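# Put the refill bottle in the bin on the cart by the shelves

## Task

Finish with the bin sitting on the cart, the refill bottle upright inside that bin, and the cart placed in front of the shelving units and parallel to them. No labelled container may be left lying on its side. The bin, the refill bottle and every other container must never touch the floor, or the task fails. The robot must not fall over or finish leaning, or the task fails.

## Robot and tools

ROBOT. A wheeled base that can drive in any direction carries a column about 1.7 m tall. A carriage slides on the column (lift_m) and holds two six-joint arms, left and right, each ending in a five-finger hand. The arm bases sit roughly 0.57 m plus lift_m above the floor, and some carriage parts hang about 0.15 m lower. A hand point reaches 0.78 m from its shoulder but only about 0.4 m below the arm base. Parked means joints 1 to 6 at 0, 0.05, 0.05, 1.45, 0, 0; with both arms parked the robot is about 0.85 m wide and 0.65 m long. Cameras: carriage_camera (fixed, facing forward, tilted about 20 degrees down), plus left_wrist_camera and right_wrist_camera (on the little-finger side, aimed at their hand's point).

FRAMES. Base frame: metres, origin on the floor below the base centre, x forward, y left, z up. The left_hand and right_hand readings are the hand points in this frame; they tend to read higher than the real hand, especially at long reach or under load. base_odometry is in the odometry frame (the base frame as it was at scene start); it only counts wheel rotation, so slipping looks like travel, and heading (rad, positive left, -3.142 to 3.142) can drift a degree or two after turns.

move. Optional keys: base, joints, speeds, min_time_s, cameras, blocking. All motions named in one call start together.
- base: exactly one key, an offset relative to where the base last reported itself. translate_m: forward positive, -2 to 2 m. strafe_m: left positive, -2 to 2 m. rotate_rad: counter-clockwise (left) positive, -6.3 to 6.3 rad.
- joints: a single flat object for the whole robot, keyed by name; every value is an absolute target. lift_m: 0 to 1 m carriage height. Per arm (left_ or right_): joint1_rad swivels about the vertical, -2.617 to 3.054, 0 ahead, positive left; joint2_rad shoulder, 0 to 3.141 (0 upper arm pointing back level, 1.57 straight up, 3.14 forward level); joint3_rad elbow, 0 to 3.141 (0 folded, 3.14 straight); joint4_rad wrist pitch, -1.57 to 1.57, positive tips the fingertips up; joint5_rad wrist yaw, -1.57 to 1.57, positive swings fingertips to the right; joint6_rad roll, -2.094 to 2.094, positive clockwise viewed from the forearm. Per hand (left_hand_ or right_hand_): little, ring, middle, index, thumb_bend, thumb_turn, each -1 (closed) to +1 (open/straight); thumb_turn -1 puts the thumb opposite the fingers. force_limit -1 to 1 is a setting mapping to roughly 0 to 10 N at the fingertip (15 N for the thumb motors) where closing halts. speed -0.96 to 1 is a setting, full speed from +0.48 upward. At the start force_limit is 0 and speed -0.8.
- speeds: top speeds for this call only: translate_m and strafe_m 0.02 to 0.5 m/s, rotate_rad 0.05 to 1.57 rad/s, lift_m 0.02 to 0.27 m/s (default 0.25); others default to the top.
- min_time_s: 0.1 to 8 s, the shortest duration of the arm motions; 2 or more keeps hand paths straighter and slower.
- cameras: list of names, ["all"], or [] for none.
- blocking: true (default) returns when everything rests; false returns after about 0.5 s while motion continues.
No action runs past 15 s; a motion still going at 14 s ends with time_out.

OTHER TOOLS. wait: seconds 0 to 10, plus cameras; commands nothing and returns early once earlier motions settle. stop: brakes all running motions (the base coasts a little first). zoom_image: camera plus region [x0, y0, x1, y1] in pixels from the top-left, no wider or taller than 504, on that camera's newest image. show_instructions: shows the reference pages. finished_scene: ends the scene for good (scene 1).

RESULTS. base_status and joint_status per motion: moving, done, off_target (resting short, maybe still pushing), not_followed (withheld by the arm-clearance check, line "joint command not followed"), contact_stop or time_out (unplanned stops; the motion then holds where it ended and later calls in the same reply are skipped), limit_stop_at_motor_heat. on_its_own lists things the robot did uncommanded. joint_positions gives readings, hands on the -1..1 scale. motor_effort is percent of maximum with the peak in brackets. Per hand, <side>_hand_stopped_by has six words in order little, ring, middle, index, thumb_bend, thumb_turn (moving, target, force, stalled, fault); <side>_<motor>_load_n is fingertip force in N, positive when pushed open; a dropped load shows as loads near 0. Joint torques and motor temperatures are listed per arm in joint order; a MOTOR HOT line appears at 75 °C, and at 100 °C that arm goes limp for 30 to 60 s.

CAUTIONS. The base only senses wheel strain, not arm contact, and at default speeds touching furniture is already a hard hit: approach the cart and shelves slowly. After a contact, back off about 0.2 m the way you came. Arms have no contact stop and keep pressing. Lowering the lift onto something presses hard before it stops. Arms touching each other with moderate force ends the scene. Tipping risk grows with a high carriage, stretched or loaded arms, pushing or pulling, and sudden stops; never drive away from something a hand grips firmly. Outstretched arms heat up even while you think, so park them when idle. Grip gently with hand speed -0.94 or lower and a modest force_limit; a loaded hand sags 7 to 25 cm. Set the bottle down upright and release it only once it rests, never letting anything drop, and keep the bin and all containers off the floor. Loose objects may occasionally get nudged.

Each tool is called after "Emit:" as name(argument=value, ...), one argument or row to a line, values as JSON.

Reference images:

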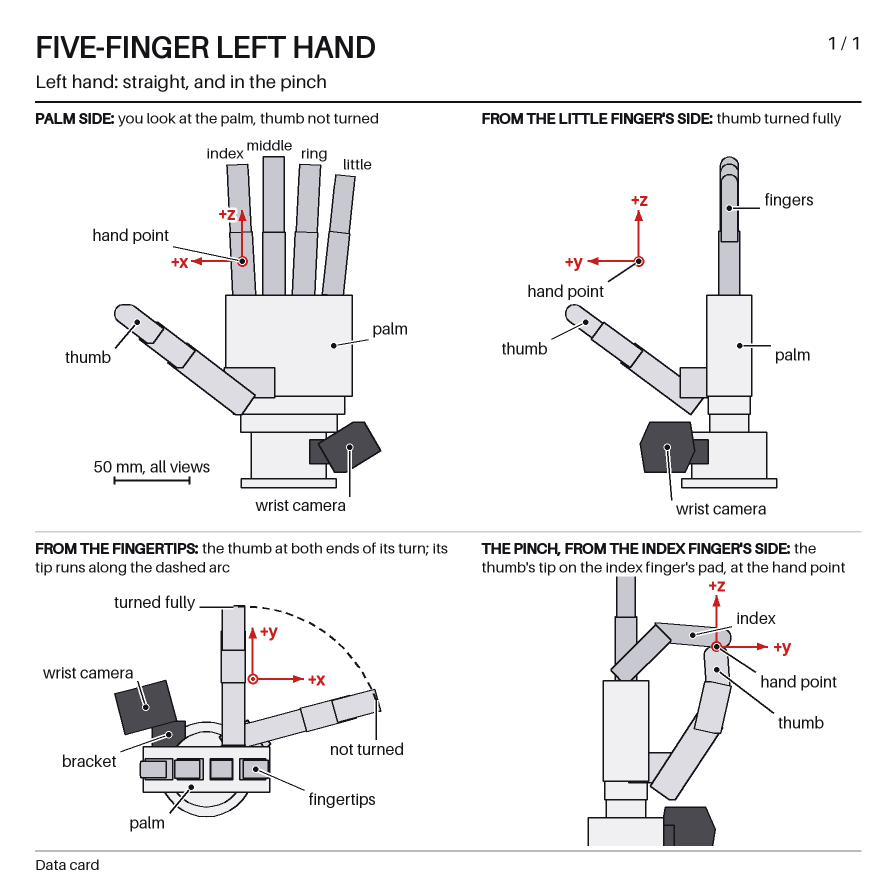

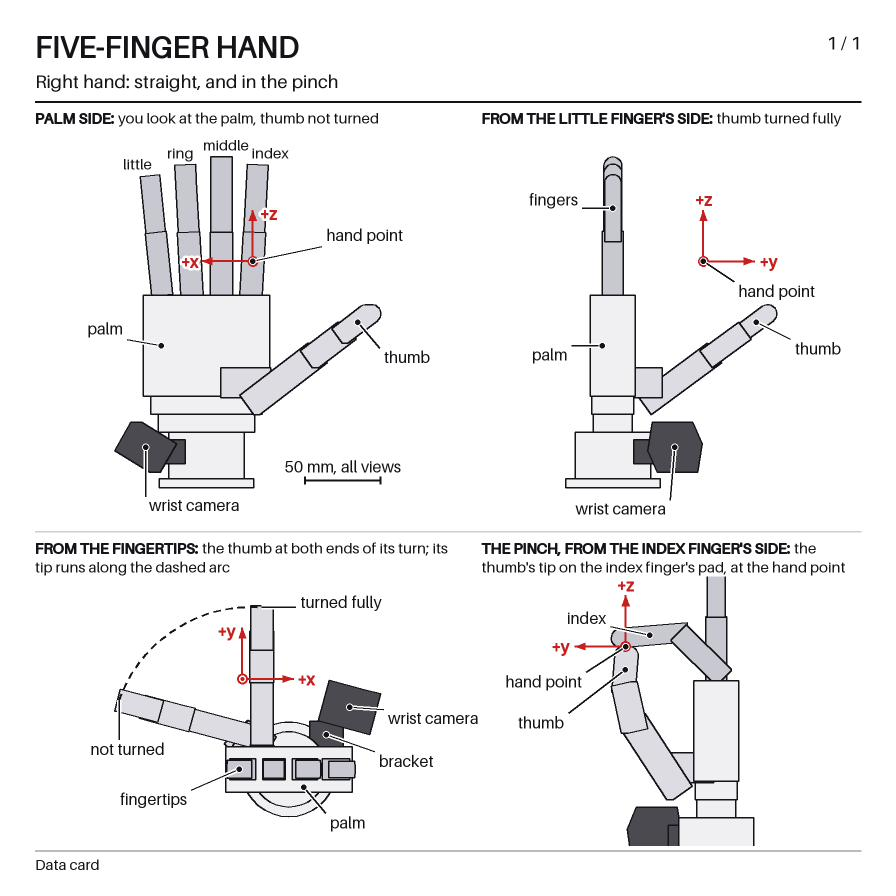

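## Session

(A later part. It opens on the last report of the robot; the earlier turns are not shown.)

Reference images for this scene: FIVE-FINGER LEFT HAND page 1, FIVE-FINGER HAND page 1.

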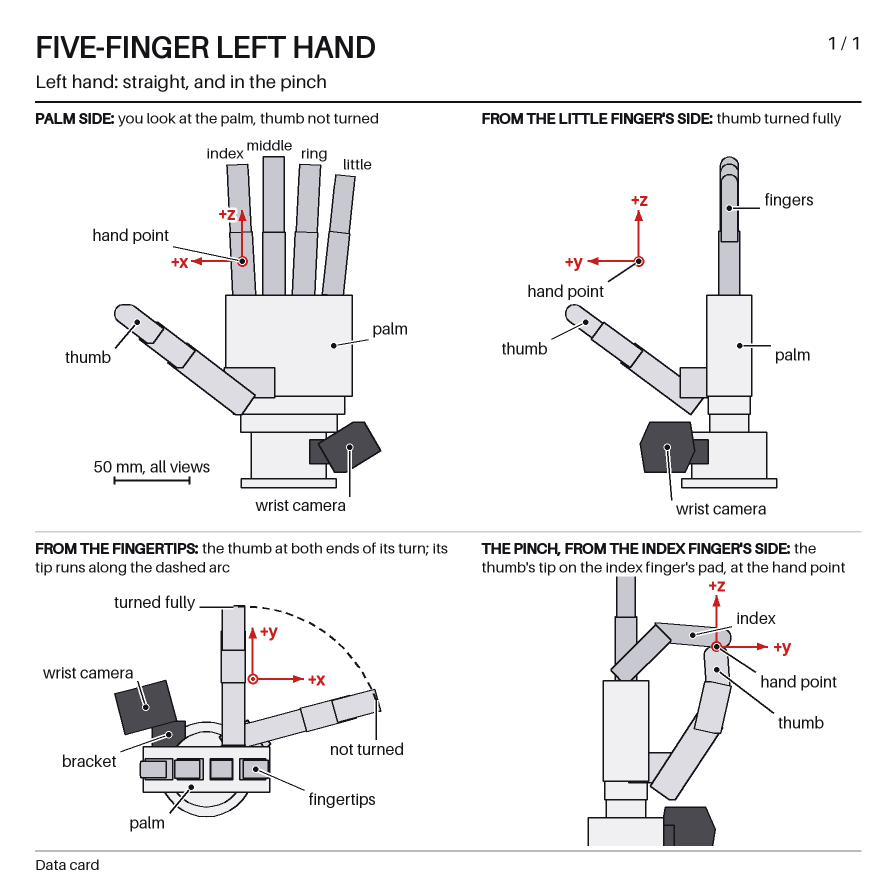

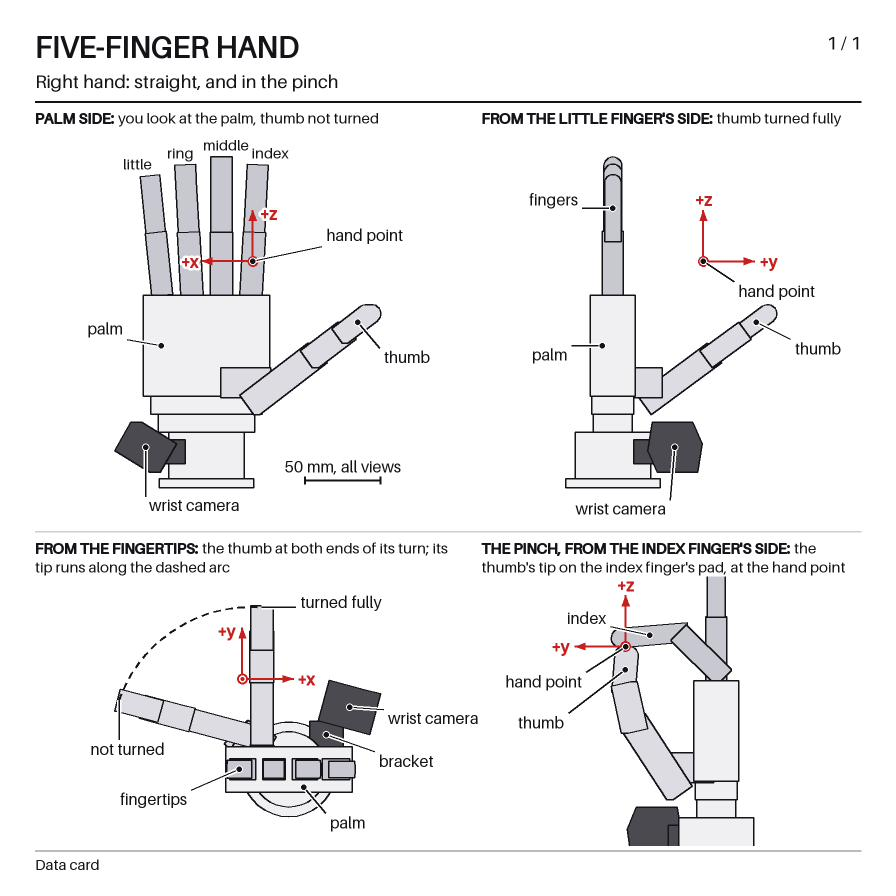

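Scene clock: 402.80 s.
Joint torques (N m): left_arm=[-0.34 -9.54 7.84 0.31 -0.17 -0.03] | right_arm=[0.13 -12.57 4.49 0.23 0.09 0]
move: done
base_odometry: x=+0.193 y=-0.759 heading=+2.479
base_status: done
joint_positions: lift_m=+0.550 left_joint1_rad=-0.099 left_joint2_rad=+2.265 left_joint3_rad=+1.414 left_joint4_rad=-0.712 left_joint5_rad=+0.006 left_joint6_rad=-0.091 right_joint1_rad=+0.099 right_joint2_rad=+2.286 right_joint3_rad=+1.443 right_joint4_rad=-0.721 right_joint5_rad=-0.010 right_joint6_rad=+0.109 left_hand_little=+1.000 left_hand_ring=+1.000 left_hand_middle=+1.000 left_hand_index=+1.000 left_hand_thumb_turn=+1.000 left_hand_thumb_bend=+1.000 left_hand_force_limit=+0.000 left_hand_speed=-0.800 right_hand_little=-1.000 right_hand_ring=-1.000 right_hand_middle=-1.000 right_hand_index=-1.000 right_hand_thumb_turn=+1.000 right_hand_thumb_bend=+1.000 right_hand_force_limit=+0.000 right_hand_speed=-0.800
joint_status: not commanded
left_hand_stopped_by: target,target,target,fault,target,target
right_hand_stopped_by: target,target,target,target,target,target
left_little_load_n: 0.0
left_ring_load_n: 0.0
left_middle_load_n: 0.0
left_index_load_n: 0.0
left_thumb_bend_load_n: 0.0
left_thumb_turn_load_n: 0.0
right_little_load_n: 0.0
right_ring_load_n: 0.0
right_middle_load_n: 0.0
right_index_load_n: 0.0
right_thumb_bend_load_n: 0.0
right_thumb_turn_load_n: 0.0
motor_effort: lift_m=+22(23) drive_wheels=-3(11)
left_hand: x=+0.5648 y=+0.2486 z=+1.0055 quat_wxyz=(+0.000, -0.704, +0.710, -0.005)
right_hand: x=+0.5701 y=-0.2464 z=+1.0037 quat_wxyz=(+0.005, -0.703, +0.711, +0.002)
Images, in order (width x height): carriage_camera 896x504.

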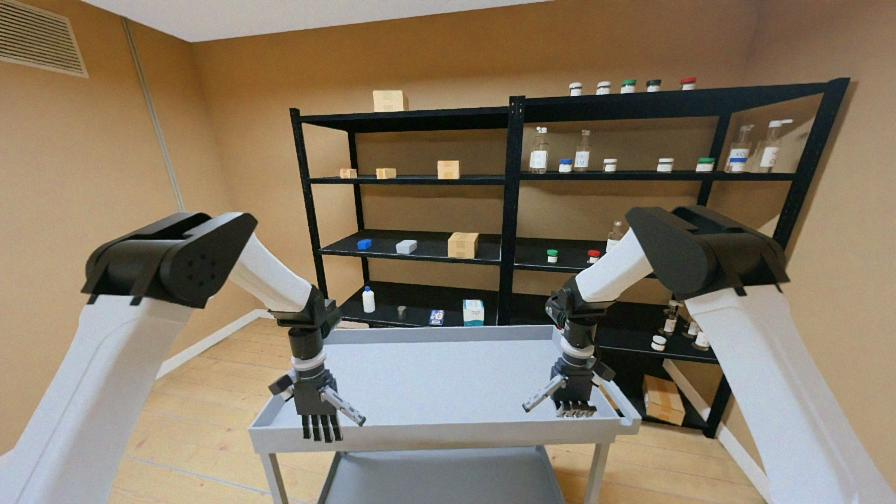

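Emit:
move(
  joints={"lift_m": 0.34},
  base={"rotate_rad": -0.09},
  speeds={"rotate_rad": 0.3},
)

Emit:
move(
  base={"translate_m": 0.17},
  speeds={"translate_m": 0.08},
)

Emit:
move(
  base={"rotate_rad": -0.08},
  speeds={"rotate_rad": 0.2},
)

Emit:
move(
  base={"translate_m": 0.1},
  speeds={"translate_m": 0.08},
  cameras=["carriage_camera"],
)

Scene clock: 405.90 s.
Joint torques (N m): left_arm=[0.02 -10.39 7.2 0.28 -0.16 -0.03] | right_arm=[0.32 -12.45 4.45 0.23 0.09 0]
move: done
base_odometry: x=+0.193 y=-0.759 heading=+2.389
base_status: done
joint_positions: lift_m=+0.340 left_joint1_rad=-0.104 left_joint2_rad=+2.276 left_joint3_rad=+1.420 left_joint4_rad=-0.718 left_joint5_rad=+0.005 left_joint6_rad=-0.092 right_joint1_rad=+0.096 right_joint2_rad=+2.286 right_joint3_rad=+1.443 right_joint4_rad=-0.721 right_joint5_rad=-0.009 right_joint6_rad=+0.108 left_hand_little=+1.000 left_hand_ring=+1.000 left_hand_middle=+1.000 left_hand_index=+1.000 left_hand_thumb_turn=+1.000 left_hand_thumb_bend=+1.000 left_hand_force_limit=+0.000 left_hand_speed=-0.800 right_hand_little=-1.000 right_hand_ring=-1.000 right_hand_middle=-1.000 right_hand_index=-1.000 right_hand_thumb_turn=+1.000 right_hand_thumb_bend=+1.000 right_hand_force_limit=+0.000 right_hand_speed=-0.800
joint_status: all done
left_hand_stopped_by: target,target,target,fault,target,target
right_hand_stopped_by: target,target,target,target,target,target
left_little_load_n: 0.0
left_ring_load_n: 0.0
left_middle_load_n: 0.0
left_index_load_n: 0.0
left_thumb_bend_load_n: 0.0
left_thumb_turn_load_n: 0.0
right_little_load_n: 0.0
right_ring_load_n: 0.0
right_middle_load_n: 0.0
right_index_load_n: 0.0
right_thumb_bend_load_n: 0.0
right_thumb_turn_load_n: 0.0
motor_effort: lift_m=+24(24) drive_wheels=-1(12)
left_hand: x=+0.5630 y=+0.2471 z=+0.7930 quat_wxyz=(-0.003, -0.703, +0.712, -0.001)
right_hand: x=+0.5704 y=-0.2472 z=+0.7935 quat_wxyz=(+0.006, -0.703, +0.711, +0.001)
pictures: none

Scene clock: 408.97 s.
Joint torques (N m): left_arm=[-0.34 -10.54 7.28 0.36 -0.16 0.13] | right_arm=[0.13 -12.45 5.23 0.36 0.06 0.07]
move: done
base_odometry: x=+0.069 y=-0.643 heading=+2.390
base_status: done
joint_positions: lift_m=+0.340 left_joint1_rad=-0.099 left_joint2_rad=+2.276 left_joint3_rad=+1.420 left_joint4_rad=-0.727 left_joint5_rad=+0.004 left_joint6_rad=-0.109 right_joint1_rad=+0.099 right_joint2_rad=+2.286 right_joint3_rad=+1.436 right_joint4_rad=-0.737 right_joint5_rad=-0.007 right_joint6_rad=+0.101 left_hand_little=+1.000 left_hand_ring=+1.000 left_hand_middle=+1.000 left_hand_index=+1.000 left_hand_thumb_turn=+1.000 left_hand_thumb_bend=+1.000 left_hand_force_limit=+0.000 left_hand_speed=-0.800 right_hand_little=-1.000 right_hand_ring=-1.000 right_hand_middle=-1.000 right_hand_index=-1.000 right_hand_thumb_turn=+1.000 right_hand_thumb_bend=+1.000 right_hand_force_limit=+0.000 right_hand_speed=-0.800
joint_status: not commanded
left_hand_stopped_by: target,target,target,fault,target,target
right_hand_stopped_by: target,target,target,target,target,target
left_little_load_n: 0.0
left_ring_load_n: 0.0
left_middle_load_n: 0.0
left_index_load_n: 0.0
left_thumb_bend_load_n: 0.0
left_thumb_turn_load_n: 0.0
right_little_load_n: 0.0
right_ring_load_n: 0.0
right_middle_load_n: 0.0
right_index_load_n: 0.0
right_thumb_bend_load_n: 0.0
right_thumb_turn_load_n: 0.0
motor_effort: lift_m=+24(24) drive_wheels=-5(13)
left_hand: x=+0.5615 y=+0.2480 z=+0.7936 quat_wxyz=(-0.005, -0.710, +0.704, +0.003)
right_hand: x=+0.5626 y=-0.2481 z=+0.7932 quat_wxyz=(-0.004, -0.706, +0.708, +0.008)
pictures: none

Scene clock: 409.93 s.
Joint torques (N m): left_arm=[-0.03 -10.45 7.31 0.38 -0.15 0.13] | right_arm=[0.25 -12.48 5.18 0.27 0.07 0.08]
move: done
base_odometry: x=+0.069 y=-0.643 heading=+2.310
base_status: done
joint_positions: lift_m=+0.340 left_joint1_rad=-0.103 left_joint2_rad=+2.276 left_joint3_rad=+1.420 left_joint4_rad=-0.723 left_joint5_rad=+0.004 left_joint6_rad=-0.109 right_joint1_rad=+0.098 right_joint2_rad=+2.286 right_joint3_rad=+1.436 right_joint4_rad=-0.728 right_joint5_rad=-0.007 right_joint6_rad=+0.101 left_hand_little=+1.000 left_hand_ring=+1.000 left_hand_middle=+1.000 left_hand_index=+1.000 left_hand_thumb_turn=+1.000 left_hand_thumb_bend=+1.000 left_hand_force_limit=+0.000 left_hand_speed=-0.800 right_hand_little=-1.000 right_hand_ring=-1.000 right_hand_middle=-1.000 right_hand_index=-1.000 right_hand_thumb_turn=+1.000 right_hand_thumb_bend=+1.000 right_hand_force_limit=+0.000 right_hand_speed=-0.800
joint_status: not commanded
left_hand_stopped_by: target,target,target,fault,target,target
right_hand_stopped_by: target,target,target,target,target,target
left_little_load_n: 0.0
left_ring_load_n: 0.0
left_middle_load_n: 0.0
left_index_load_n: 0.0
left_thumb_bend_load_n: 0.0
left_thumb_turn_load_n: 0.0
right_little_load_n: 0.0
right_ring_load_n: 0.0
right_middle_load_n: 0.0
right_index_load_n: 0.0
right_thumb_bend_load_n: 0.0
right_thumb_turn_load_n: 0.0
motor_effort: lift_m=+24(24) drive_wheels=-4(8)
left_hand: x=+0.5621 y=+0.2468 z=+0.7933 quat_wxyz=(-0.004, -0.709, +0.705, +0.002)
right_hand: x=+0.5651 y=-0.2481 z=+0.7927 quat_wxyz=(-0.001, -0.706, +0.708, +0.005)
pictures: none

Scene clock: 412.00 s.
Joint torques (N m): left_arm=[-0.06 -10.33 7.3 0.4 -0.17 0.13] | right_arm=[0.28 -12.41 5.05 0.31 0.05 0.06]
move: done
base_odometry: x=+0.002 y=-0.569 heading=+2.309
base_status: done
joint_positions: lift_m=+0.340 left_joint1_rad=-0.103 left_joint2_rad=+2.276 left_joint3_rad=+1.420 left_joint4_rad=-0.725 left_joint5_rad=+0.006 left_joint6_rad=-0.109 right_joint1_rad=+0.098 right_joint2_rad=+2.286 right_joint3_rad=+1.436 right_joint4_rad=-0.733 right_joint5_rad=-0.006 right_joint6_rad=+0.103 left_hand_little=+1.000 left_hand_ring=+1.000 left_hand_middle=+1.000 left_hand_index=+1.000 left_hand_thumb_turn=+1.000 left_hand_thumb_bend=+1.000 left_hand_force_limit=+0.000 left_hand_speed=-0.800 right_hand_little=-1.000 right_hand_ring=-1.000 right_hand_middle=-1.000 right_hand_index=-1.000 right_hand_thumb_turn=+1.000 right_hand_thumb_bend=+1.000 right_hand_force_limit=+0.000 right_hand_speed=-0.800
joint_status: not commanded
left_hand_stopped_by: target,target,target,fault,target,target
right_hand_stopped_by: target,target,target,target,target,target
left_little_load_n: 0.0
left_ring_load_n: 0.0
left_middle_load_n: 0.0
left_index_load_n: 0.0
left_thumb_bend_load_n: 0.0
left_thumb_turn_load_n: 0.0
right_little_load_n: 0.0
right_ring_load_n: 0.5
right_middle_load_n: 0.0
right_index_load_n: 0.0
right_thumb_bend_load_n: 0.0
right_thumb_turn_load_n: -0.5
motor_effort: lift_m=+24(24) drive_wheels=-6(13)
left_hand: x=+0.5616 y=+0.2464 z=+0.7935 quat_wxyz=(-0.005, -0.709, +0.705, +0.002)
right_hand: x=+0.5637 y=-0.2484 z=+0.7929 quat_wxyz=(-0.003, -0.705, +0.709, +0.006)
Images, in order (width x height): carriage_camera 896x504.

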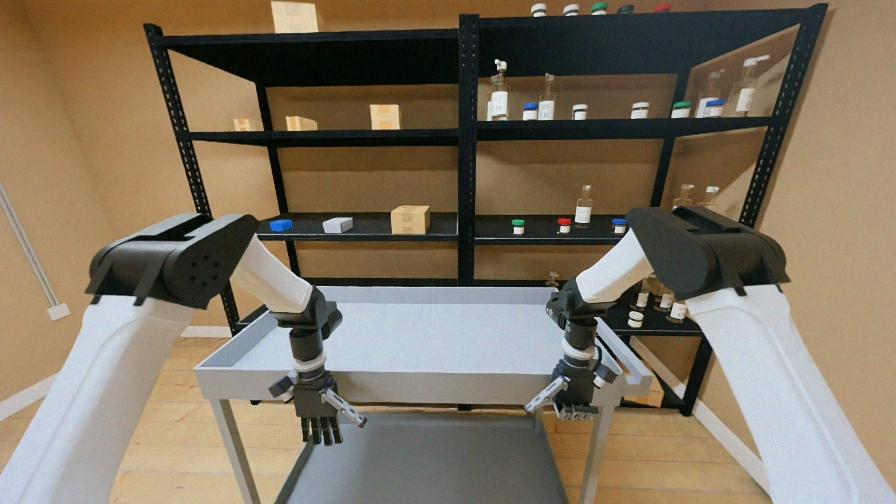

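Emit:
move(
  base={"translate_m": 0.08},
  speeds={"translate_m": 0.08},
)

Emit:
move(
  base={"translate_m": -0.2},
  speeds={"translate_m": 0.15},
)

Emit:
move(
  joints={"lift_m": 0.55, "left_joint1_rad": 0, "left_joint2_rad": 0.05, "left_joint3_rad": 0.05, "left_joint4_rad": 1.45, "left_joint6_rad": 0, "right_joint1_rad": 0, "right_joint2_rad": 0.05, "right_joint3_rad": 0.05, "right_joint4_rad": 1.45, "right_joint6_rad": 0},
  min_time_s=3,
  cameras=["carriage_camera"],
)

Scene clock: 415.37 s.
Joint torques (N m): left_arm=[-0.01 -10.58 7.28 0.38 -0.17 0.13] | right_arm=[0.25 -12.42 5.09 0.3 0.04 0.06]
move: done
base_odometry: x=-0.052 y=-0.509 heading=+2.308
base_status: done
joint_positions: lift_m=+0.340 left_joint1_rad=-0.104 left_joint2_rad=+2.276 left_joint3_rad=+1.420 left_joint4_rad=-0.726 left_joint5_rad=+0.006 left_joint6_rad=-0.109 right_joint1_rad=+0.098 right_joint2_rad=+2.286 right_joint3_rad=+1.436 right_joint4_rad=-0.733 right_joint5_rad=-0.005 right_joint6_rad=+0.102 left_hand_little=+1.000 left_hand_ring=+1.000 left_hand_middle=+1.000 left_hand_index=+1.000 left_hand_thumb_turn=+1.000 left_hand_thumb_bend=+1.000 left_hand_force_limit=+0.000 left_hand_speed=-0.800 right_hand_little=-1.000 right_hand_ring=-1.000 right_hand_middle=-1.000 right_hand_index=-1.000 right_hand_thumb_turn=+1.000 right_hand_thumb_bend=+1.000 right_hand_force_limit=+0.000 right_hand_speed=-0.800
joint_status: not commanded
left_hand_stopped_by: target,target,target,fault,target,target
right_hand_stopped_by: target,target,target,target,target,target
left_little_load_n: 0.0
left_ring_load_n: -0.5
left_middle_load_n: 0.0
left_index_load_n: 0.0
left_thumb_bend_load_n: 0.0
left_thumb_turn_load_n: 0.0
right_little_load_n: 0.0
right_ring_load_n: 0.0
right_middle_load_n: 0.5
right_index_load_n: 0.0
right_thumb_bend_load_n: 0.0
right_thumb_turn_load_n: 0.0
motor_effort: lift_m=+24(24) drive_wheels=-6(15)
left_hand: x=+0.5612 y=+0.2463 z=+0.7936 quat_wxyz=(-0.006, -0.709, +0.705, +0.003)
right_hand: x=+0.5637 y=-0.2487 z=+0.7929 quat_wxyz=(-0.003, -0.705, +0.709, +0.006)
pictures: none

Scene clock: 417.60 s.
Joint torques (N m): left_arm=[-0.02 -10.59 7.34 0.39 -0.18 0.13] | right_arm=[0.25 -12.53 5.23 0.24 0.05 0.06]
move: done
base_odometry: x=+0.082 y=-0.657 heading=+2.308
base_status: done
joint_positions: lift_m=+0.340 left_joint1_rad=-0.103 left_joint2_rad=+2.276 left_joint3_rad=+1.420 left_joint4_rad=-0.721 left_joint5_rad=+0.006 left_joint6_rad=-0.109 right_joint1_rad=+0.098 right_joint2_rad=+2.286 right_joint3_rad=+1.436 right_joint4_rad=-0.723 right_joint5_rad=-0.005 right_joint6_rad=+0.102 left_hand_little=+1.000 left_hand_ring=+1.000 left_hand_middle=+1.000 left_hand_index=+1.000 left_hand_thumb_turn=+1.000 left_hand_thumb_bend=+1.000 left_hand_force_limit=+0.000 left_hand_speed=-0.800 right_hand_little=-1.000 right_hand_ring=-1.000 right_hand_middle=-1.000 right_hand_index=-1.000 right_hand_thumb_turn=+1.000 right_hand_thumb_bend=+1.000 right_hand_force_limit=+0.000 right_hand_speed=-0.800
joint_status: not commanded
left_hand_stopped_by: target,target,target,fault,target,target
right_hand_stopped_by: target,target,target,target,target,target
left_little_load_n: 0.0
left_ring_load_n: 0.0
left_middle_load_n: 0.0
left_index_load_n: 0.0
left_thumb_bend_load_n: 0.0
left_thumb_turn_load_n: 0.0
right_little_load_n: 0.0
right_ring_load_n: 0.0
right_middle_load_n: 0.5
right_index_load_n: 0.0
right_thumb_bend_load_n: 0.0
right_thumb_turn_load_n: 0.0
motor_effort: lift_m=+24(24) drive_wheels=-6(13)
left_hand: x=+0.5626 y=+0.2463 z=+0.7933 quat_wxyz=(-0.004, -0.709, +0.705, +0.001)
right_hand: x=+0.5664 y=-0.2484 z=+0.7923 quat_wxyz=(+0.000, -0.706, +0.709, +0.003)
pictures: none

Scene clock: 420.97 s.
Joint torques (N m): left_arm=[0.12 2.8 4.81 0.31 -0.21 0.14] | right_arm=[-0.44 3.19 4.14 0.1 0.09 -0.01]
move: done
base_odometry: x=+0.082 y=-0.657 heading=+2.308
base_status: not commanded
joint_positions: lift_m=+0.550 left_joint1_rad=-0.005 left_joint2_rad=+0.059 left_joint3_rad=+0.066 left_joint4_rad=+1.439 left_joint5_rad=+0.006 left_joint6_rad=-0.009 right_joint1_rad=+0.006 right_joint2_rad=+0.058 right_joint3_rad=+0.060 right_joint4_rad=+1.438 right_joint5_rad=-0.005 right_joint6_rad=+0.009 left_hand_little=+1.000 left_hand_ring=+1.000 left_hand_middle=+1.000 left_hand_index=+1.000 left_hand_thumb_turn=+1.000 left_hand_thumb_bend=+1.000 left_hand_force_limit=+0.000 left_hand_speed=-0.800 right_hand_little=-1.000 right_hand_ring=-1.000 right_hand_middle=-1.000 right_hand_index=-1.000 right_hand_thumb_turn=+1.000 right_hand_thumb_bend=+1.000 right_hand_force_limit=+0.000 right_hand_speed=-0.800
joint_status: all done
left_hand_stopped_by: target,target,target,fault,target,target
right_hand_stopped_by: target,target,target,target,target,target
left_little_load_n: -0.5
left_ring_load_n: 0.0
left_middle_load_n: 0.0
left_index_load_n: 0.0
left_thumb_bend_load_n: 0.0
left_thumb_turn_load_n: 0.0
right_little_load_n: 0.0
right_ring_load_n: 0.0
right_middle_load_n: 0.0
right_index_load_n: -0.5
right_thumb_bend_load_n: 0.0
right_thumb_turn_load_n: 0.0
motor_effort: lift_m=+22(28) drive_wheels=+2(6)
left_hand: x=+0.3231 y=+0.2864 z=+1.5514 quat_wxyz=(+0.701, -0.042, +0.046, -0.711)
right_hand: x=+0.3250 y=-0.2864 z=+1.5494 quat_wxyz=(+0.711, -0.048, +0.045, -0.700)
Images, in order (width x height): carriage_camera 896x504.

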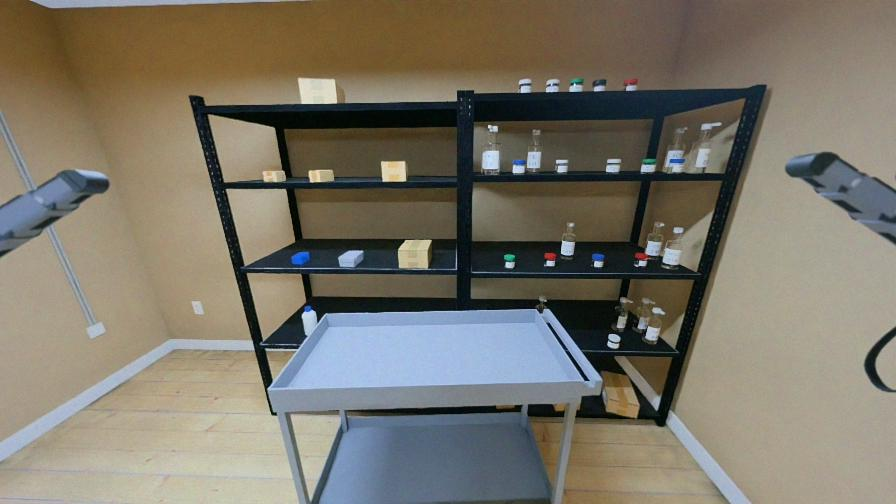

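Emit:
move(
  base={"strafe_m": 0.55},
  speeds={"strafe_m": 0.3},
)

Emit:
move(
  base={"rotate_rad": -3.03},
  speeds={"rotate_rad": 1.0},
  cameras=["carriage_camera"],
)

Scene clock: 425.97 s.
Joint torques (N m): left_arm=[0.01 2.84 4.81 0.28 -0.22 0.13] | right_arm=[-0.43 3.26 4.12 0.05 0.09 0]
move: done
base_odometry: x=-0.325 y=-1.027 heading=+2.308
base_status: done
joint_positions: lift_m=+0.550 left_joint1_rad=-0.004 left_joint2_rad=+0.059 left_joint3_rad=+0.066 left_joint4_rad=+1.442 left_joint5_rad=+0.006 left_joint6_rad=-0.009 right_joint1_rad=+0.004 right_joint2_rad=+0.058 right_joint3_rad=+0.060 right_joint4_rad=+1.439 right_joint5_rad=-0.005 right_joint6_rad=+0.009 left_hand_little=+1.000 left_hand_ring=+1.000 left_hand_middle=+1.000 left_hand_index=+1.000 left_hand_thumb_turn=+1.000 left_hand_thumb_bend=+1.000 left_hand_force_limit=+0.000 left_hand_speed=-0.800 right_hand_little=-1.000 right_hand_ring=-1.000 right_hand_middle=-1.000 right_hand_index=-1.000 right_hand_thumb_turn=+1.000 right_hand_thumb_bend=+1.000 right_hand_force_limit=+0.000 right_hand_speed=-0.800
joint_status: not commanded
left_hand_stopped_by: target,target,target,fault,target,target
right_hand_stopped_by: target,target,target,target,target,target
left_little_load_n: 0.0
left_ring_load_n: 0.0
left_middle_load_n: 0.0
left_index_load_n: 0.0
left_thumb_bend_load_n: 0.0
left_thumb_turn_load_n: 0.0
right_little_load_n: 0.0
right_ring_load_n: 0.0
right_middle_load_n: 0.0
right_index_load_n: 0.0
right_thumb_bend_load_n: 0.0
right_thumb_turn_load_n: 0.0
motor_effort: lift_m=+22(23) drive_wheels=-3(11)
left_hand: x=+0.3224 y=+0.2865 z=+1.5516 quat_wxyz=(+0.701, -0.041, +0.045, -0.710)
right_hand: x=+0.3246 y=-0.2866 z=+1.5496 quat_wxyz=(+0.710, -0.047, +0.044, -0.701)
pictures: none

Scene clock: 430.57 s.
Joint torques (N m): left_arm=[0.01 2.88 4.79 0.21 -0.21 0.13] | right_arm=[-0.36 3.17 4.14 0.04 0.1 -0.01]
move: done
base_odometry: x=-0.325 y=-1.027 heading=-0.722
base_status: done
joint_positions: lift_m=+0.550 left_joint1_rad=-0.004 left_joint2_rad=+0.059 left_joint3_rad=+0.066 left_joint4_rad=+1.446 left_joint5_rad=+0.005 left_joint6_rad=-0.008 right_joint1_rad=+0.004 right_joint2_rad=+0.058 right_joint3_rad=+0.060 right_joint4_rad=+1.443 right_joint5_rad=-0.005 right_joint6_rad=+0.009 left_hand_little=+1.000 left_hand_ring=+1.000 left_hand_middle=+1.000 left_hand_index=+1.000 left_hand_thumb_turn=+1.000 left_hand_thumb_bend=+1.000 left_hand_force_limit=+0.000 left_hand_speed=-0.800 right_hand_little=-1.000 right_hand_ring=-1.000 right_hand_middle=-1.000 right_hand_index=-1.000 right_hand_thumb_turn=+1.000 right_hand_thumb_bend=+1.000 right_hand_force_limit=+0.000 right_hand_speed=-0.800
joint_status: not commanded
left_hand_stopped_by: target,target,target,fault,target,target
right_hand_stopped_by: target,target,target,target,target,target
left_little_load_n: 0.0
left_ring_load_n: 0.0
left_middle_load_n: 0.0
left_index_load_n: 0.0
left_thumb_bend_load_n: 0.0
left_thumb_turn_load_n: 0.0
right_little_load_n: 0.0
right_ring_load_n: 0.0
right_middle_load_n: 0.0
right_index_load_n: 0.0
right_thumb_bend_load_n: 0.0
right_thumb_turn_load_n: 0.0
motor_effort: lift_m=+22(23) drive_wheels=+2(13)
left_hand: x=+0.3214 y=+0.2867 z=+1.5520 quat_wxyz=(+0.701, -0.040, +0.043, -0.710)
right_hand: x=+0.3236 y=-0.2866 z=+1.5499 quat_wxyz=(+0.710, -0.046, +0.043, -0.701)
Images, in order (width x height): carriage_camera 896x504.

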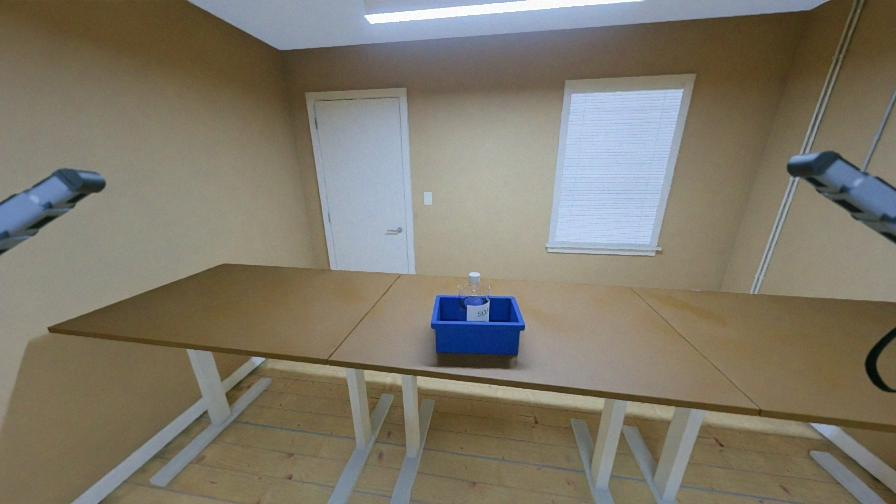

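Emit:
zoom_image(
  camera="carriage_camera",
  region=[416, 260, 542, 372],
)

Scaled by 4.000 from the camera's image (finer frame: 1280x720).

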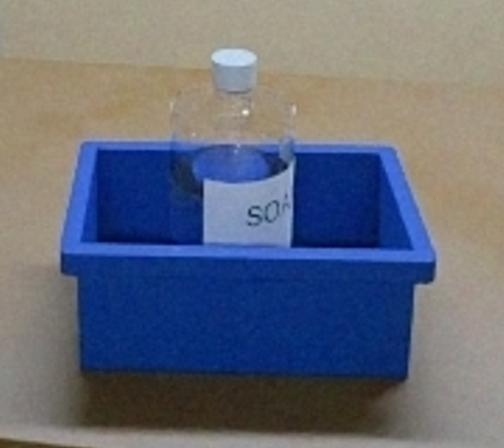

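Emit:
move(
  base={"rotate_rad": -0.043},
  speeds={"rotate_rad": 0.3},
)

Emit:
move(
  base={"strafe_m": -0.058},
  speeds={"strafe_m": 0.1},
)

Emit:
move(
  base={"translate_m": 0.3},
  speeds={"translate_m": 0.2},
  cameras=["carriage_camera"],
)

Emit:
zoom_image(
  camera="carriage_camera",
  region=[370, 330, 530, 480],
)

Scene clock: 443.40 s.
Joint torques (N m): left_arm=[0.03 2.82 4.75 0.19 -0.21 0.13] | right_arm=[-0.36 3.25 4.12 -0.02 0.09 0]
Motor temperatures (°C): left_arm=[31 36 39 31 32 30] | right_arm=[31 45 38 32 33 31]
move: done
base_odometry: x=-0.325 y=-1.027 heading=-0.764
base_status: done
joint_positions: lift_m=+0.550 left_joint1_rad=-0.004 left_joint2_rad=+0.059 left_joint3_rad=+0.066 left_joint4_rad=+1.446 left_joint5_rad=+0.005 left_joint6_rad=-0.008 right_joint1_rad=+0.004 right_joint2_rad=+0.058 right_joint3_rad=+0.060 right_joint4_rad=+1.446 right_joint5_rad=-0.005 right_joint6_rad=+0.009 left_hand_little=+1.000 left_hand_ring=+1.000 left_hand_middle=+1.000 left_hand_index=+1.000 left_hand_thumb_turn=+1.000 left_hand_thumb_bend=+1.000 left_hand_force_limit=+0.000 left_hand_speed=-0.800 right_hand_little=-1.000 right_hand_ring=-1.000 right_hand_middle=-1.000 right_hand_index=-1.000 right_hand_thumb_turn=+1.000 right_hand_thumb_bend=+1.000 right_hand_force_limit=+0.000 right_hand_speed=-0.800
joint_status: not commanded
left_hand_stopped_by: target,target,target,fault,target,target
right_hand_stopped_by: target,target,target,target,target,target
left_little_load_n: -0.5
left_ring_load_n: 0.0
left_middle_load_n: 0.0
left_index_load_n: 0.0
left_thumb_bend_load_n: 0.0
left_thumb_turn_load_n: 0.0
right_little_load_n: 0.0
right_ring_load_n: 0.0
right_middle_load_n: 0.0
right_index_load_n: 0.0
right_thumb_bend_load_n: 0.0
right_thumb_turn_load_n: 0.0
motor_effort: lift_m=+22(22) drive_wheels=+2(8)
left_hand: x=+0.3214 y=+0.2867 z=+1.5520 quat_wxyz=(+0.701, -0.040, +0.043, -0.710)
right_hand: x=+0.3230 y=-0.2866 z=+1.5502 quat_wxyz=(+0.710, -0.045, +0.042, -0.701)
pictures: none

Scene clock: 444.77 s.
Joint torques (N m): left_arm=[-0.01 2.95 4.79 0.2 -0.21 0.13] | right_arm=[-0.34 3.18 4.14 -0.01 0.09 -0.01]
move: done
base_odometry: x=-0.365 y=-1.069 heading=-0.765
base_status: done
joint_positions: lift_m=+0.550 left_joint1_rad=-0.003 left_joint2_rad=+0.059 left_joint3_rad=+0.066 left_joint4_rad=+1.446 left_joint5_rad=+0.005 left_joint6_rad=-0.008 right_joint1_rad=+0.004 right_joint2_rad=+0.058 right_joint3_rad=+0.060 right_joint4_rad=+1.446 right_joint5_rad=-0.005 right_joint6_rad=+0.009 left_hand_little=+1.000 left_hand_ring=+1.000 left_hand_middle=+1.000 left_hand_index=+1.000 left_hand_thumb_turn=+1.000 left_hand_thumb_bend=+1.000 left_hand_force_limit=+0.000 left_hand_speed=-0.800 right_hand_little=-1.000 right_hand_ring=-1.000 right_hand_middle=-1.000 right_hand_index=-1.000 right_hand_thumb_turn=+1.000 right_hand_thumb_bend=+1.000 right_hand_force_limit=+0.000 right_hand_speed=-0.800
joint_status: not commanded
left_hand_stopped_by: target,target,target,fault,target,target
right_hand_stopped_by: target,target,target,target,target,target
left_little_load_n: 0.0
left_ring_load_n: 0.0
left_middle_load_n: 0.0
left_index_load_n: 0.0
left_thumb_bend_load_n: 0.0
left_thumb_turn_load_n: 0.0
right_little_load_n: 0.0
right_ring_load_n: 0.0
right_middle_load_n: 0.0
right_index_load_n: 0.0
right_thumb_bend_load_n: 0.0
right_thumb_turn_load_n: 0.0
motor_effort: lift_m=+22(22) drive_wheels=-5(15)
left_hand: x=+0.3214 y=+0.2867 z=+1.5520 quat_wxyz=(+0.702, -0.040, +0.043, -0.710)
right_hand: x=+0.3230 y=-0.2867 z=+1.5502 quat_wxyz=(+0.710, -0.045, +0.042, -0.701)
pictures: none

Scene clock: 447.47 s.
Joint torques (N m): left_arm=[-0.01 2.99 4.96 0.18 -0.21 0.13] | right_arm=[-0.28 3.22 4.15 -0.05 0.09 0]
move: done
base_odometry: x=-0.149 y=-1.277 heading=-0.766
base_status: done
joint_positions: lift_m=+0.550 left_joint1_rad=-0.003 left_joint2_rad=+0.058 left_joint3_rad=+0.064 left_joint4_rad=+1.448 left_joint5_rad=+0.005 left_joint6_rad=-0.008 right_joint1_rad=+0.004 right_joint2_rad=+0.058 right_joint3_rad=+0.060 right_joint4_rad=+1.449 right_joint5_rad=-0.005 right_joint6_rad=+0.009 left_hand_little=+1.000 left_hand_ring=+1.000 left_hand_middle=+1.000 left_hand_index=+1.000 left_hand_thumb_turn=+1.000 left_hand_thumb_bend=+1.000 left_hand_force_limit=+0.000 left_hand_speed=-0.800 right_hand_little=-1.000 right_hand_ring=-1.000 right_hand_middle=-1.000 right_hand_index=-1.000 right_hand_thumb_turn=+1.000 right_hand_thumb_bend=+1.000 right_hand_force_limit=+0.000 right_hand_speed=-0.800
joint_status: not commanded
left_hand_stopped_by: target,target,target,fault,target,target
right_hand_stopped_by: target,target,target,target,target,target
left_little_load_n: 0.0
left_ring_load_n: 0.0
left_middle_load_n: 0.0
left_index_load_n: 0.0
left_thumb_bend_load_n: 0.0
left_thumb_turn_load_n: 0.0
right_little_load_n: 0.0
right_ring_load_n: 0.0
right_middle_load_n: 0.0
right_index_load_n: 0.0
right_thumb_bend_load_n: 0.0
right_thumb_turn_load_n: 0.0
motor_effort: lift_m=+22(22) drive_wheels=-4(11)
left_hand: x=+0.3213 y=+0.2867 z=+1.5518 quat_wxyz=(+0.702, -0.040, +0.043, -0.710)
right_hand: x=+0.3222 y=-0.2867 z=+1.5504 quat_wxyz=(+0.710, -0.044, +0.041, -0.701)
Images, in order (width x height): carriage_camera 896x504.

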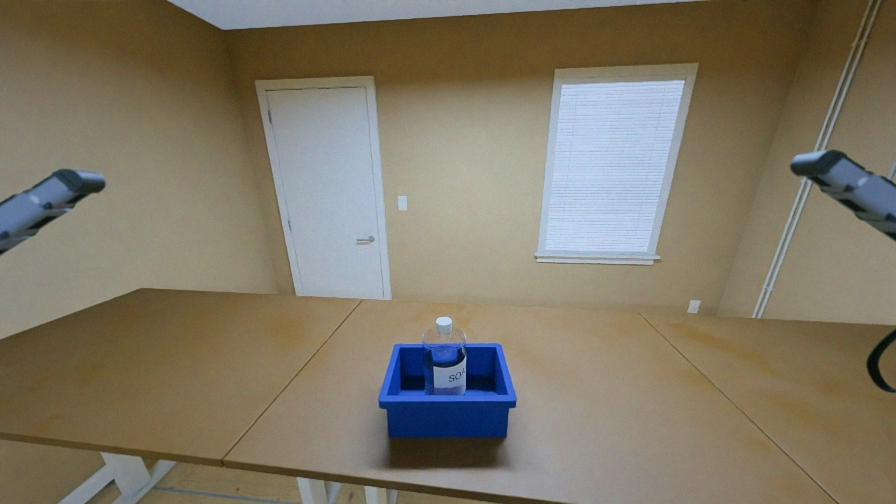

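Scaled by 3.150 from the camera's image (finer frame: 1280x720).

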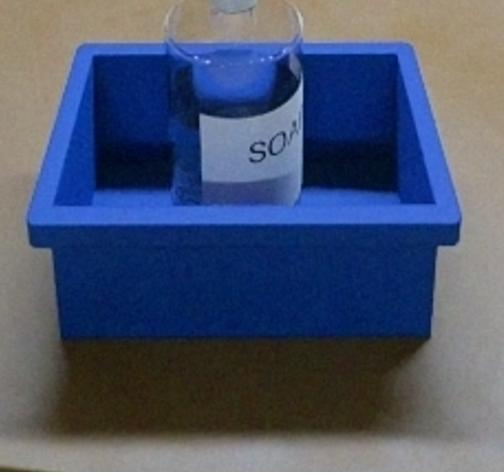

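Emit:
move(
  joints={"lift_m": 0.66, "left_joint1_rad": -0.2914, "left_joint2_rad": 2.27, "left_joint3_rad": 1.395, "left_joint4_rad": -0.70, "left_joint5_rad": 0, "left_joint6_rad": -1.862, "right_joint1_rad": 0.2914, "right_joint2_rad": 2.27, "right_joint3_rad": 1.395, "right_joint4_rad": -0.70, "right_joint5_rad": 0, "right_joint6_rad": 1.862, "left_hand_speed": -0.4, "right_hand_speed": -0.4, "left_hand_thumb_turn": -1, "right_hand_thumb_turn": -1, "right_hand_little": 1, "right_hand_ring": 1, "right_hand_middle": 1, "right_hand_index": 1},
  min_time_s=3,
  cameras=["all"],
)

Scene clock: 458.03 s.
Joint torques (N m): left_arm=[-0.65 -9.33 7.68 0.25 -0.14 -0.05] | right_arm=[0.53 -10.69 7.05 0.17 0.02 0.15]
move: done
base_odometry: x=-0.149 y=-1.277 heading=-0.766
base_status: not commanded
joint_positions: lift_m=+0.660 left_joint1_rad=-0.287 left_joint2_rad=+2.255 left_joint3_rad=+1.369 left_joint4_rad=-0.689 left_joint5_rad=+0.005 left_joint6_rad=-1.852 right_joint1_rad=+0.286 right_joint2_rad=+2.260 right_joint3_rad=+1.371 right_joint4_rad=-0.688 right_joint5_rad=-0.005 right_joint6_rad=+1.852 left_hand_little=+1.000 left_hand_ring=+1.000 left_hand_middle=+1.000 left_hand_index=+1.000 left_hand_thumb_turn=-1.000 left_hand_thumb_bend=+1.000 left_hand_force_limit=+0.000 left_hand_speed=-0.400 right_hand_little=+1.000 right_hand_ring=+1.000 right_hand_middle=+1.000 right_hand_index=+1.000 right_hand_thumb_turn=-1.000 right_hand_thumb_bend=+1.000 right_hand_force_limit=+0.000 right_hand_speed=-0.400
joint_status: all done
left_hand_stopped_by: target,target,target,fault,target,target
right_hand_stopped_by: target,target,target,target,target,target
left_little_load_n: 0.0
left_ring_load_n: 0.0
left_middle_load_n: 0.0
left_index_load_n: 0.0
left_thumb_bend_load_n: 0.0
left_thumb_turn_load_n: 0.0
right_little_load_n: 0.0
right_ring_load_n: 0.0
right_middle_load_n: 0.0
right_index_load_n: 0.0
right_thumb_bend_load_n: 0.0
right_thumb_turn_load_n: 0.0
motor_effort: lift_m=+22(28) drive_wheels=-4(4)
left_hand: x=+0.6313 y=+0.1485 z=+1.1103 quat_wxyz=(-0.002, -1.000, +0.003, +0.002)
right_hand: x=+0.6310 y=-0.1489 z=+1.1087 quat_wxyz=(-0.004, -0.002, +1.000, +0.002)
pictures: carriage_camera, left_wrist_camera, right_wrist_camera
Images, in order (width x height): carriage_camera 896x504, left_wrist_camera 896x504, right_wrist_camera 896x504.

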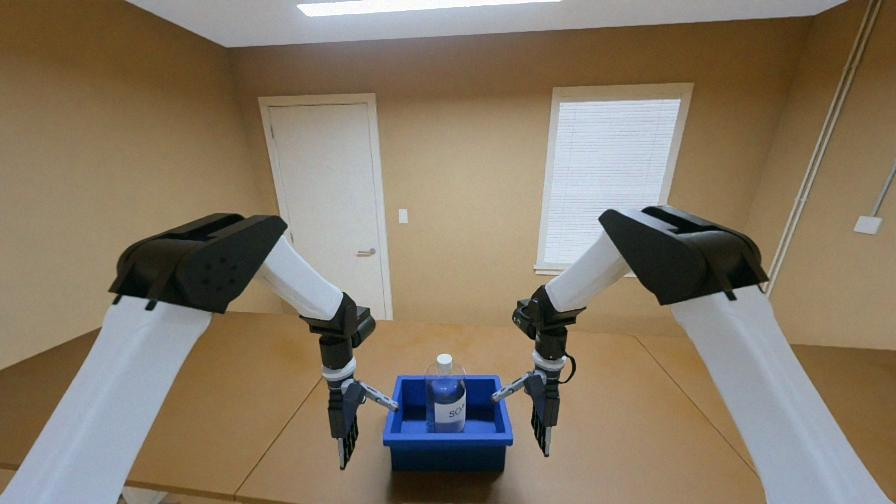

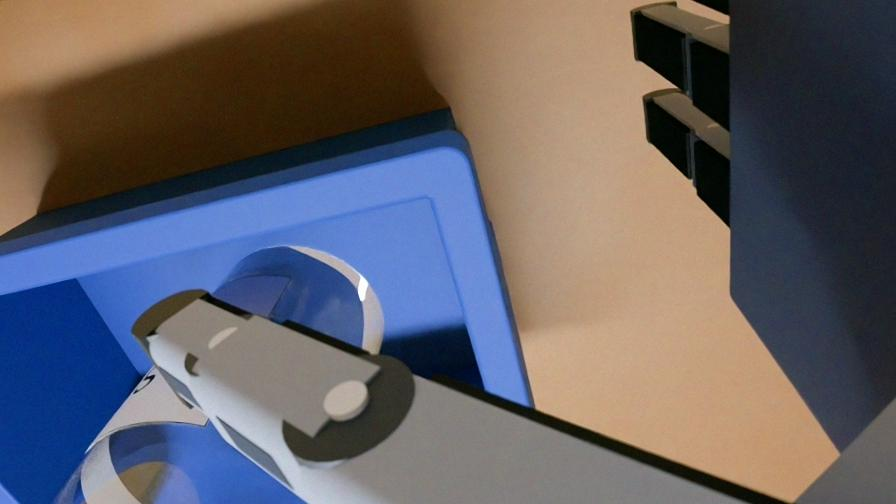

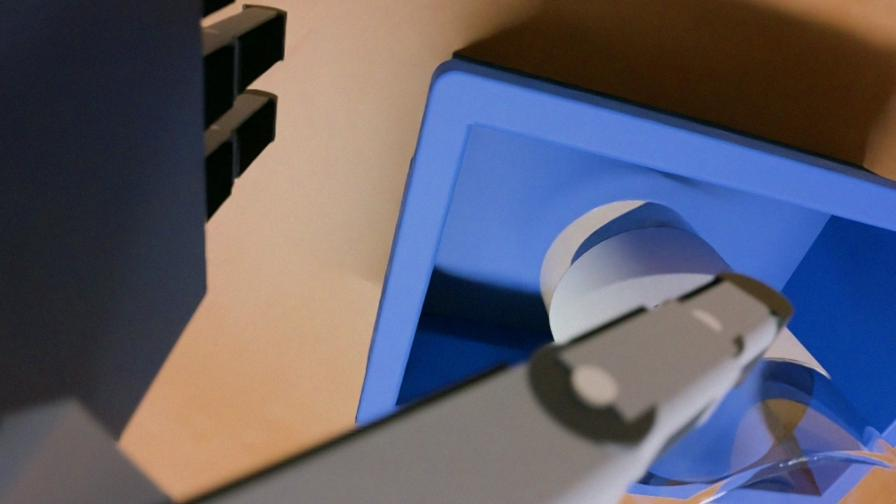

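Emit:
move(
  base={"translate_m": 0.118},
  speeds={"translate_m": 0.08},
  cameras=["all"],
)

Emit:
zoom_image(
  camera="carriage_camera",
  region=[300, 330, 600, 504],
)

Scene clock: 460.77 s.
Joint torques (N m): left_arm=[-0.5 -9.39 7.69 0.3 -0.15 -0.02] | right_arm=[0.49 -10.63 7.05 0.19 0.02 0.15]
move: done
base_odometry: x=-0.064 y=-1.359 heading=-0.766
base_status: done
joint_positions: lift_m=+0.660 left_joint1_rad=-0.289 left_joint2_rad=+2.255 left_joint3_rad=+1.369 left_joint4_rad=-0.695 left_joint5_rad=+0.005 left_joint6_rad=-1.853 right_joint1_rad=+0.287 right_joint2_rad=+2.260 right_joint3_rad=+1.371 right_joint4_rad=-0.697 right_joint5_rad=-0.005 right_joint6_rad=+1.853 left_hand_little=+1.000 left_hand_ring=+1.000 left_hand_middle=+1.000 left_hand_index=+1.000 left_hand_thumb_turn=-1.000 left_hand_thumb_bend=+1.000 left_hand_force_limit=+0.000 left_hand_speed=-0.400 right_hand_little=+1.000 right_hand_ring=+1.000 right_hand_middle=+1.000 right_hand_index=+1.000 right_hand_thumb_turn=-1.000 right_hand_thumb_bend=+1.000 right_hand_force_limit=+0.000 right_hand_speed=-0.400
joint_status: not commanded
left_hand_stopped_by: target,target,target,fault,target,target
right_hand_stopped_by: target,target,target,target,target,target
left_little_load_n: 0.0
left_ring_load_n: 0.0
left_middle_load_n: 0.0
left_index_load_n: 0.0
left_thumb_bend_load_n: 0.0
left_thumb_turn_load_n: 0.0
right_little_load_n: 0.0
right_ring_load_n: 0.0
right_middle_load_n: 0.0
right_index_load_n: 0.0
right_thumb_bend_load_n: 0.0
right_thumb_turn_load_n: 0.0
motor_effort: lift_m=+22(23) drive_wheels=+0(11)
left_hand: x=+0.6294 y=+0.1482 z=+1.1100 quat_wxyz=(-0.001, -1.000, +0.003, +0.005)
right_hand: x=+0.6287 y=-0.1493 z=+1.1083 quat_wxyz=(-0.008, -0.002, +1.000, +0.000)
pictures: carriage_camera, left_wrist_camera, right_wrist_camera
Images, in order (width x height): carriage_camera 896x504, left_wrist_camera 896x504, right_wrist_camera 896x504.

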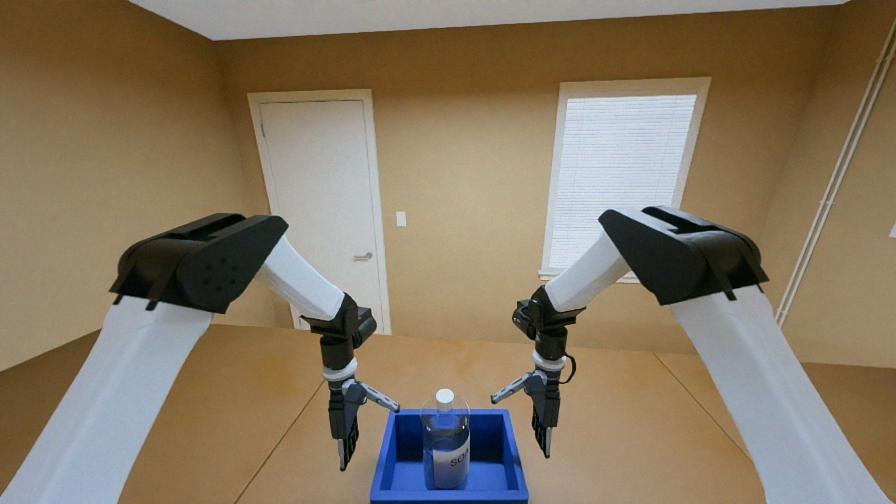

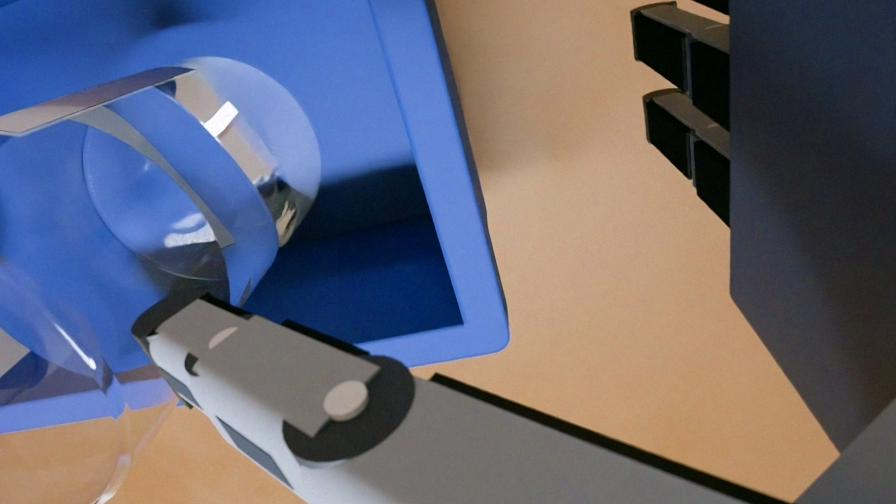

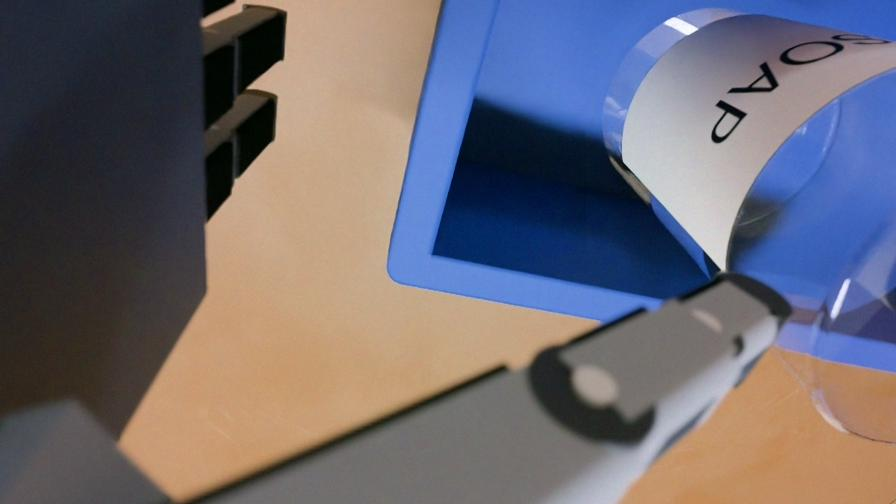

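Scaled by 1.680 from the camera's image (finer frame: 1280x720).

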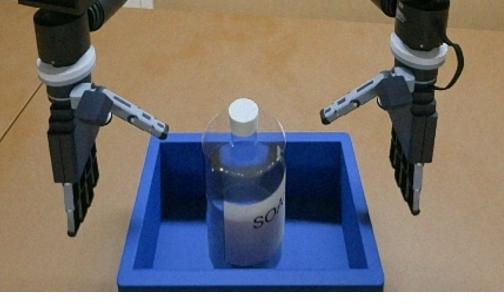

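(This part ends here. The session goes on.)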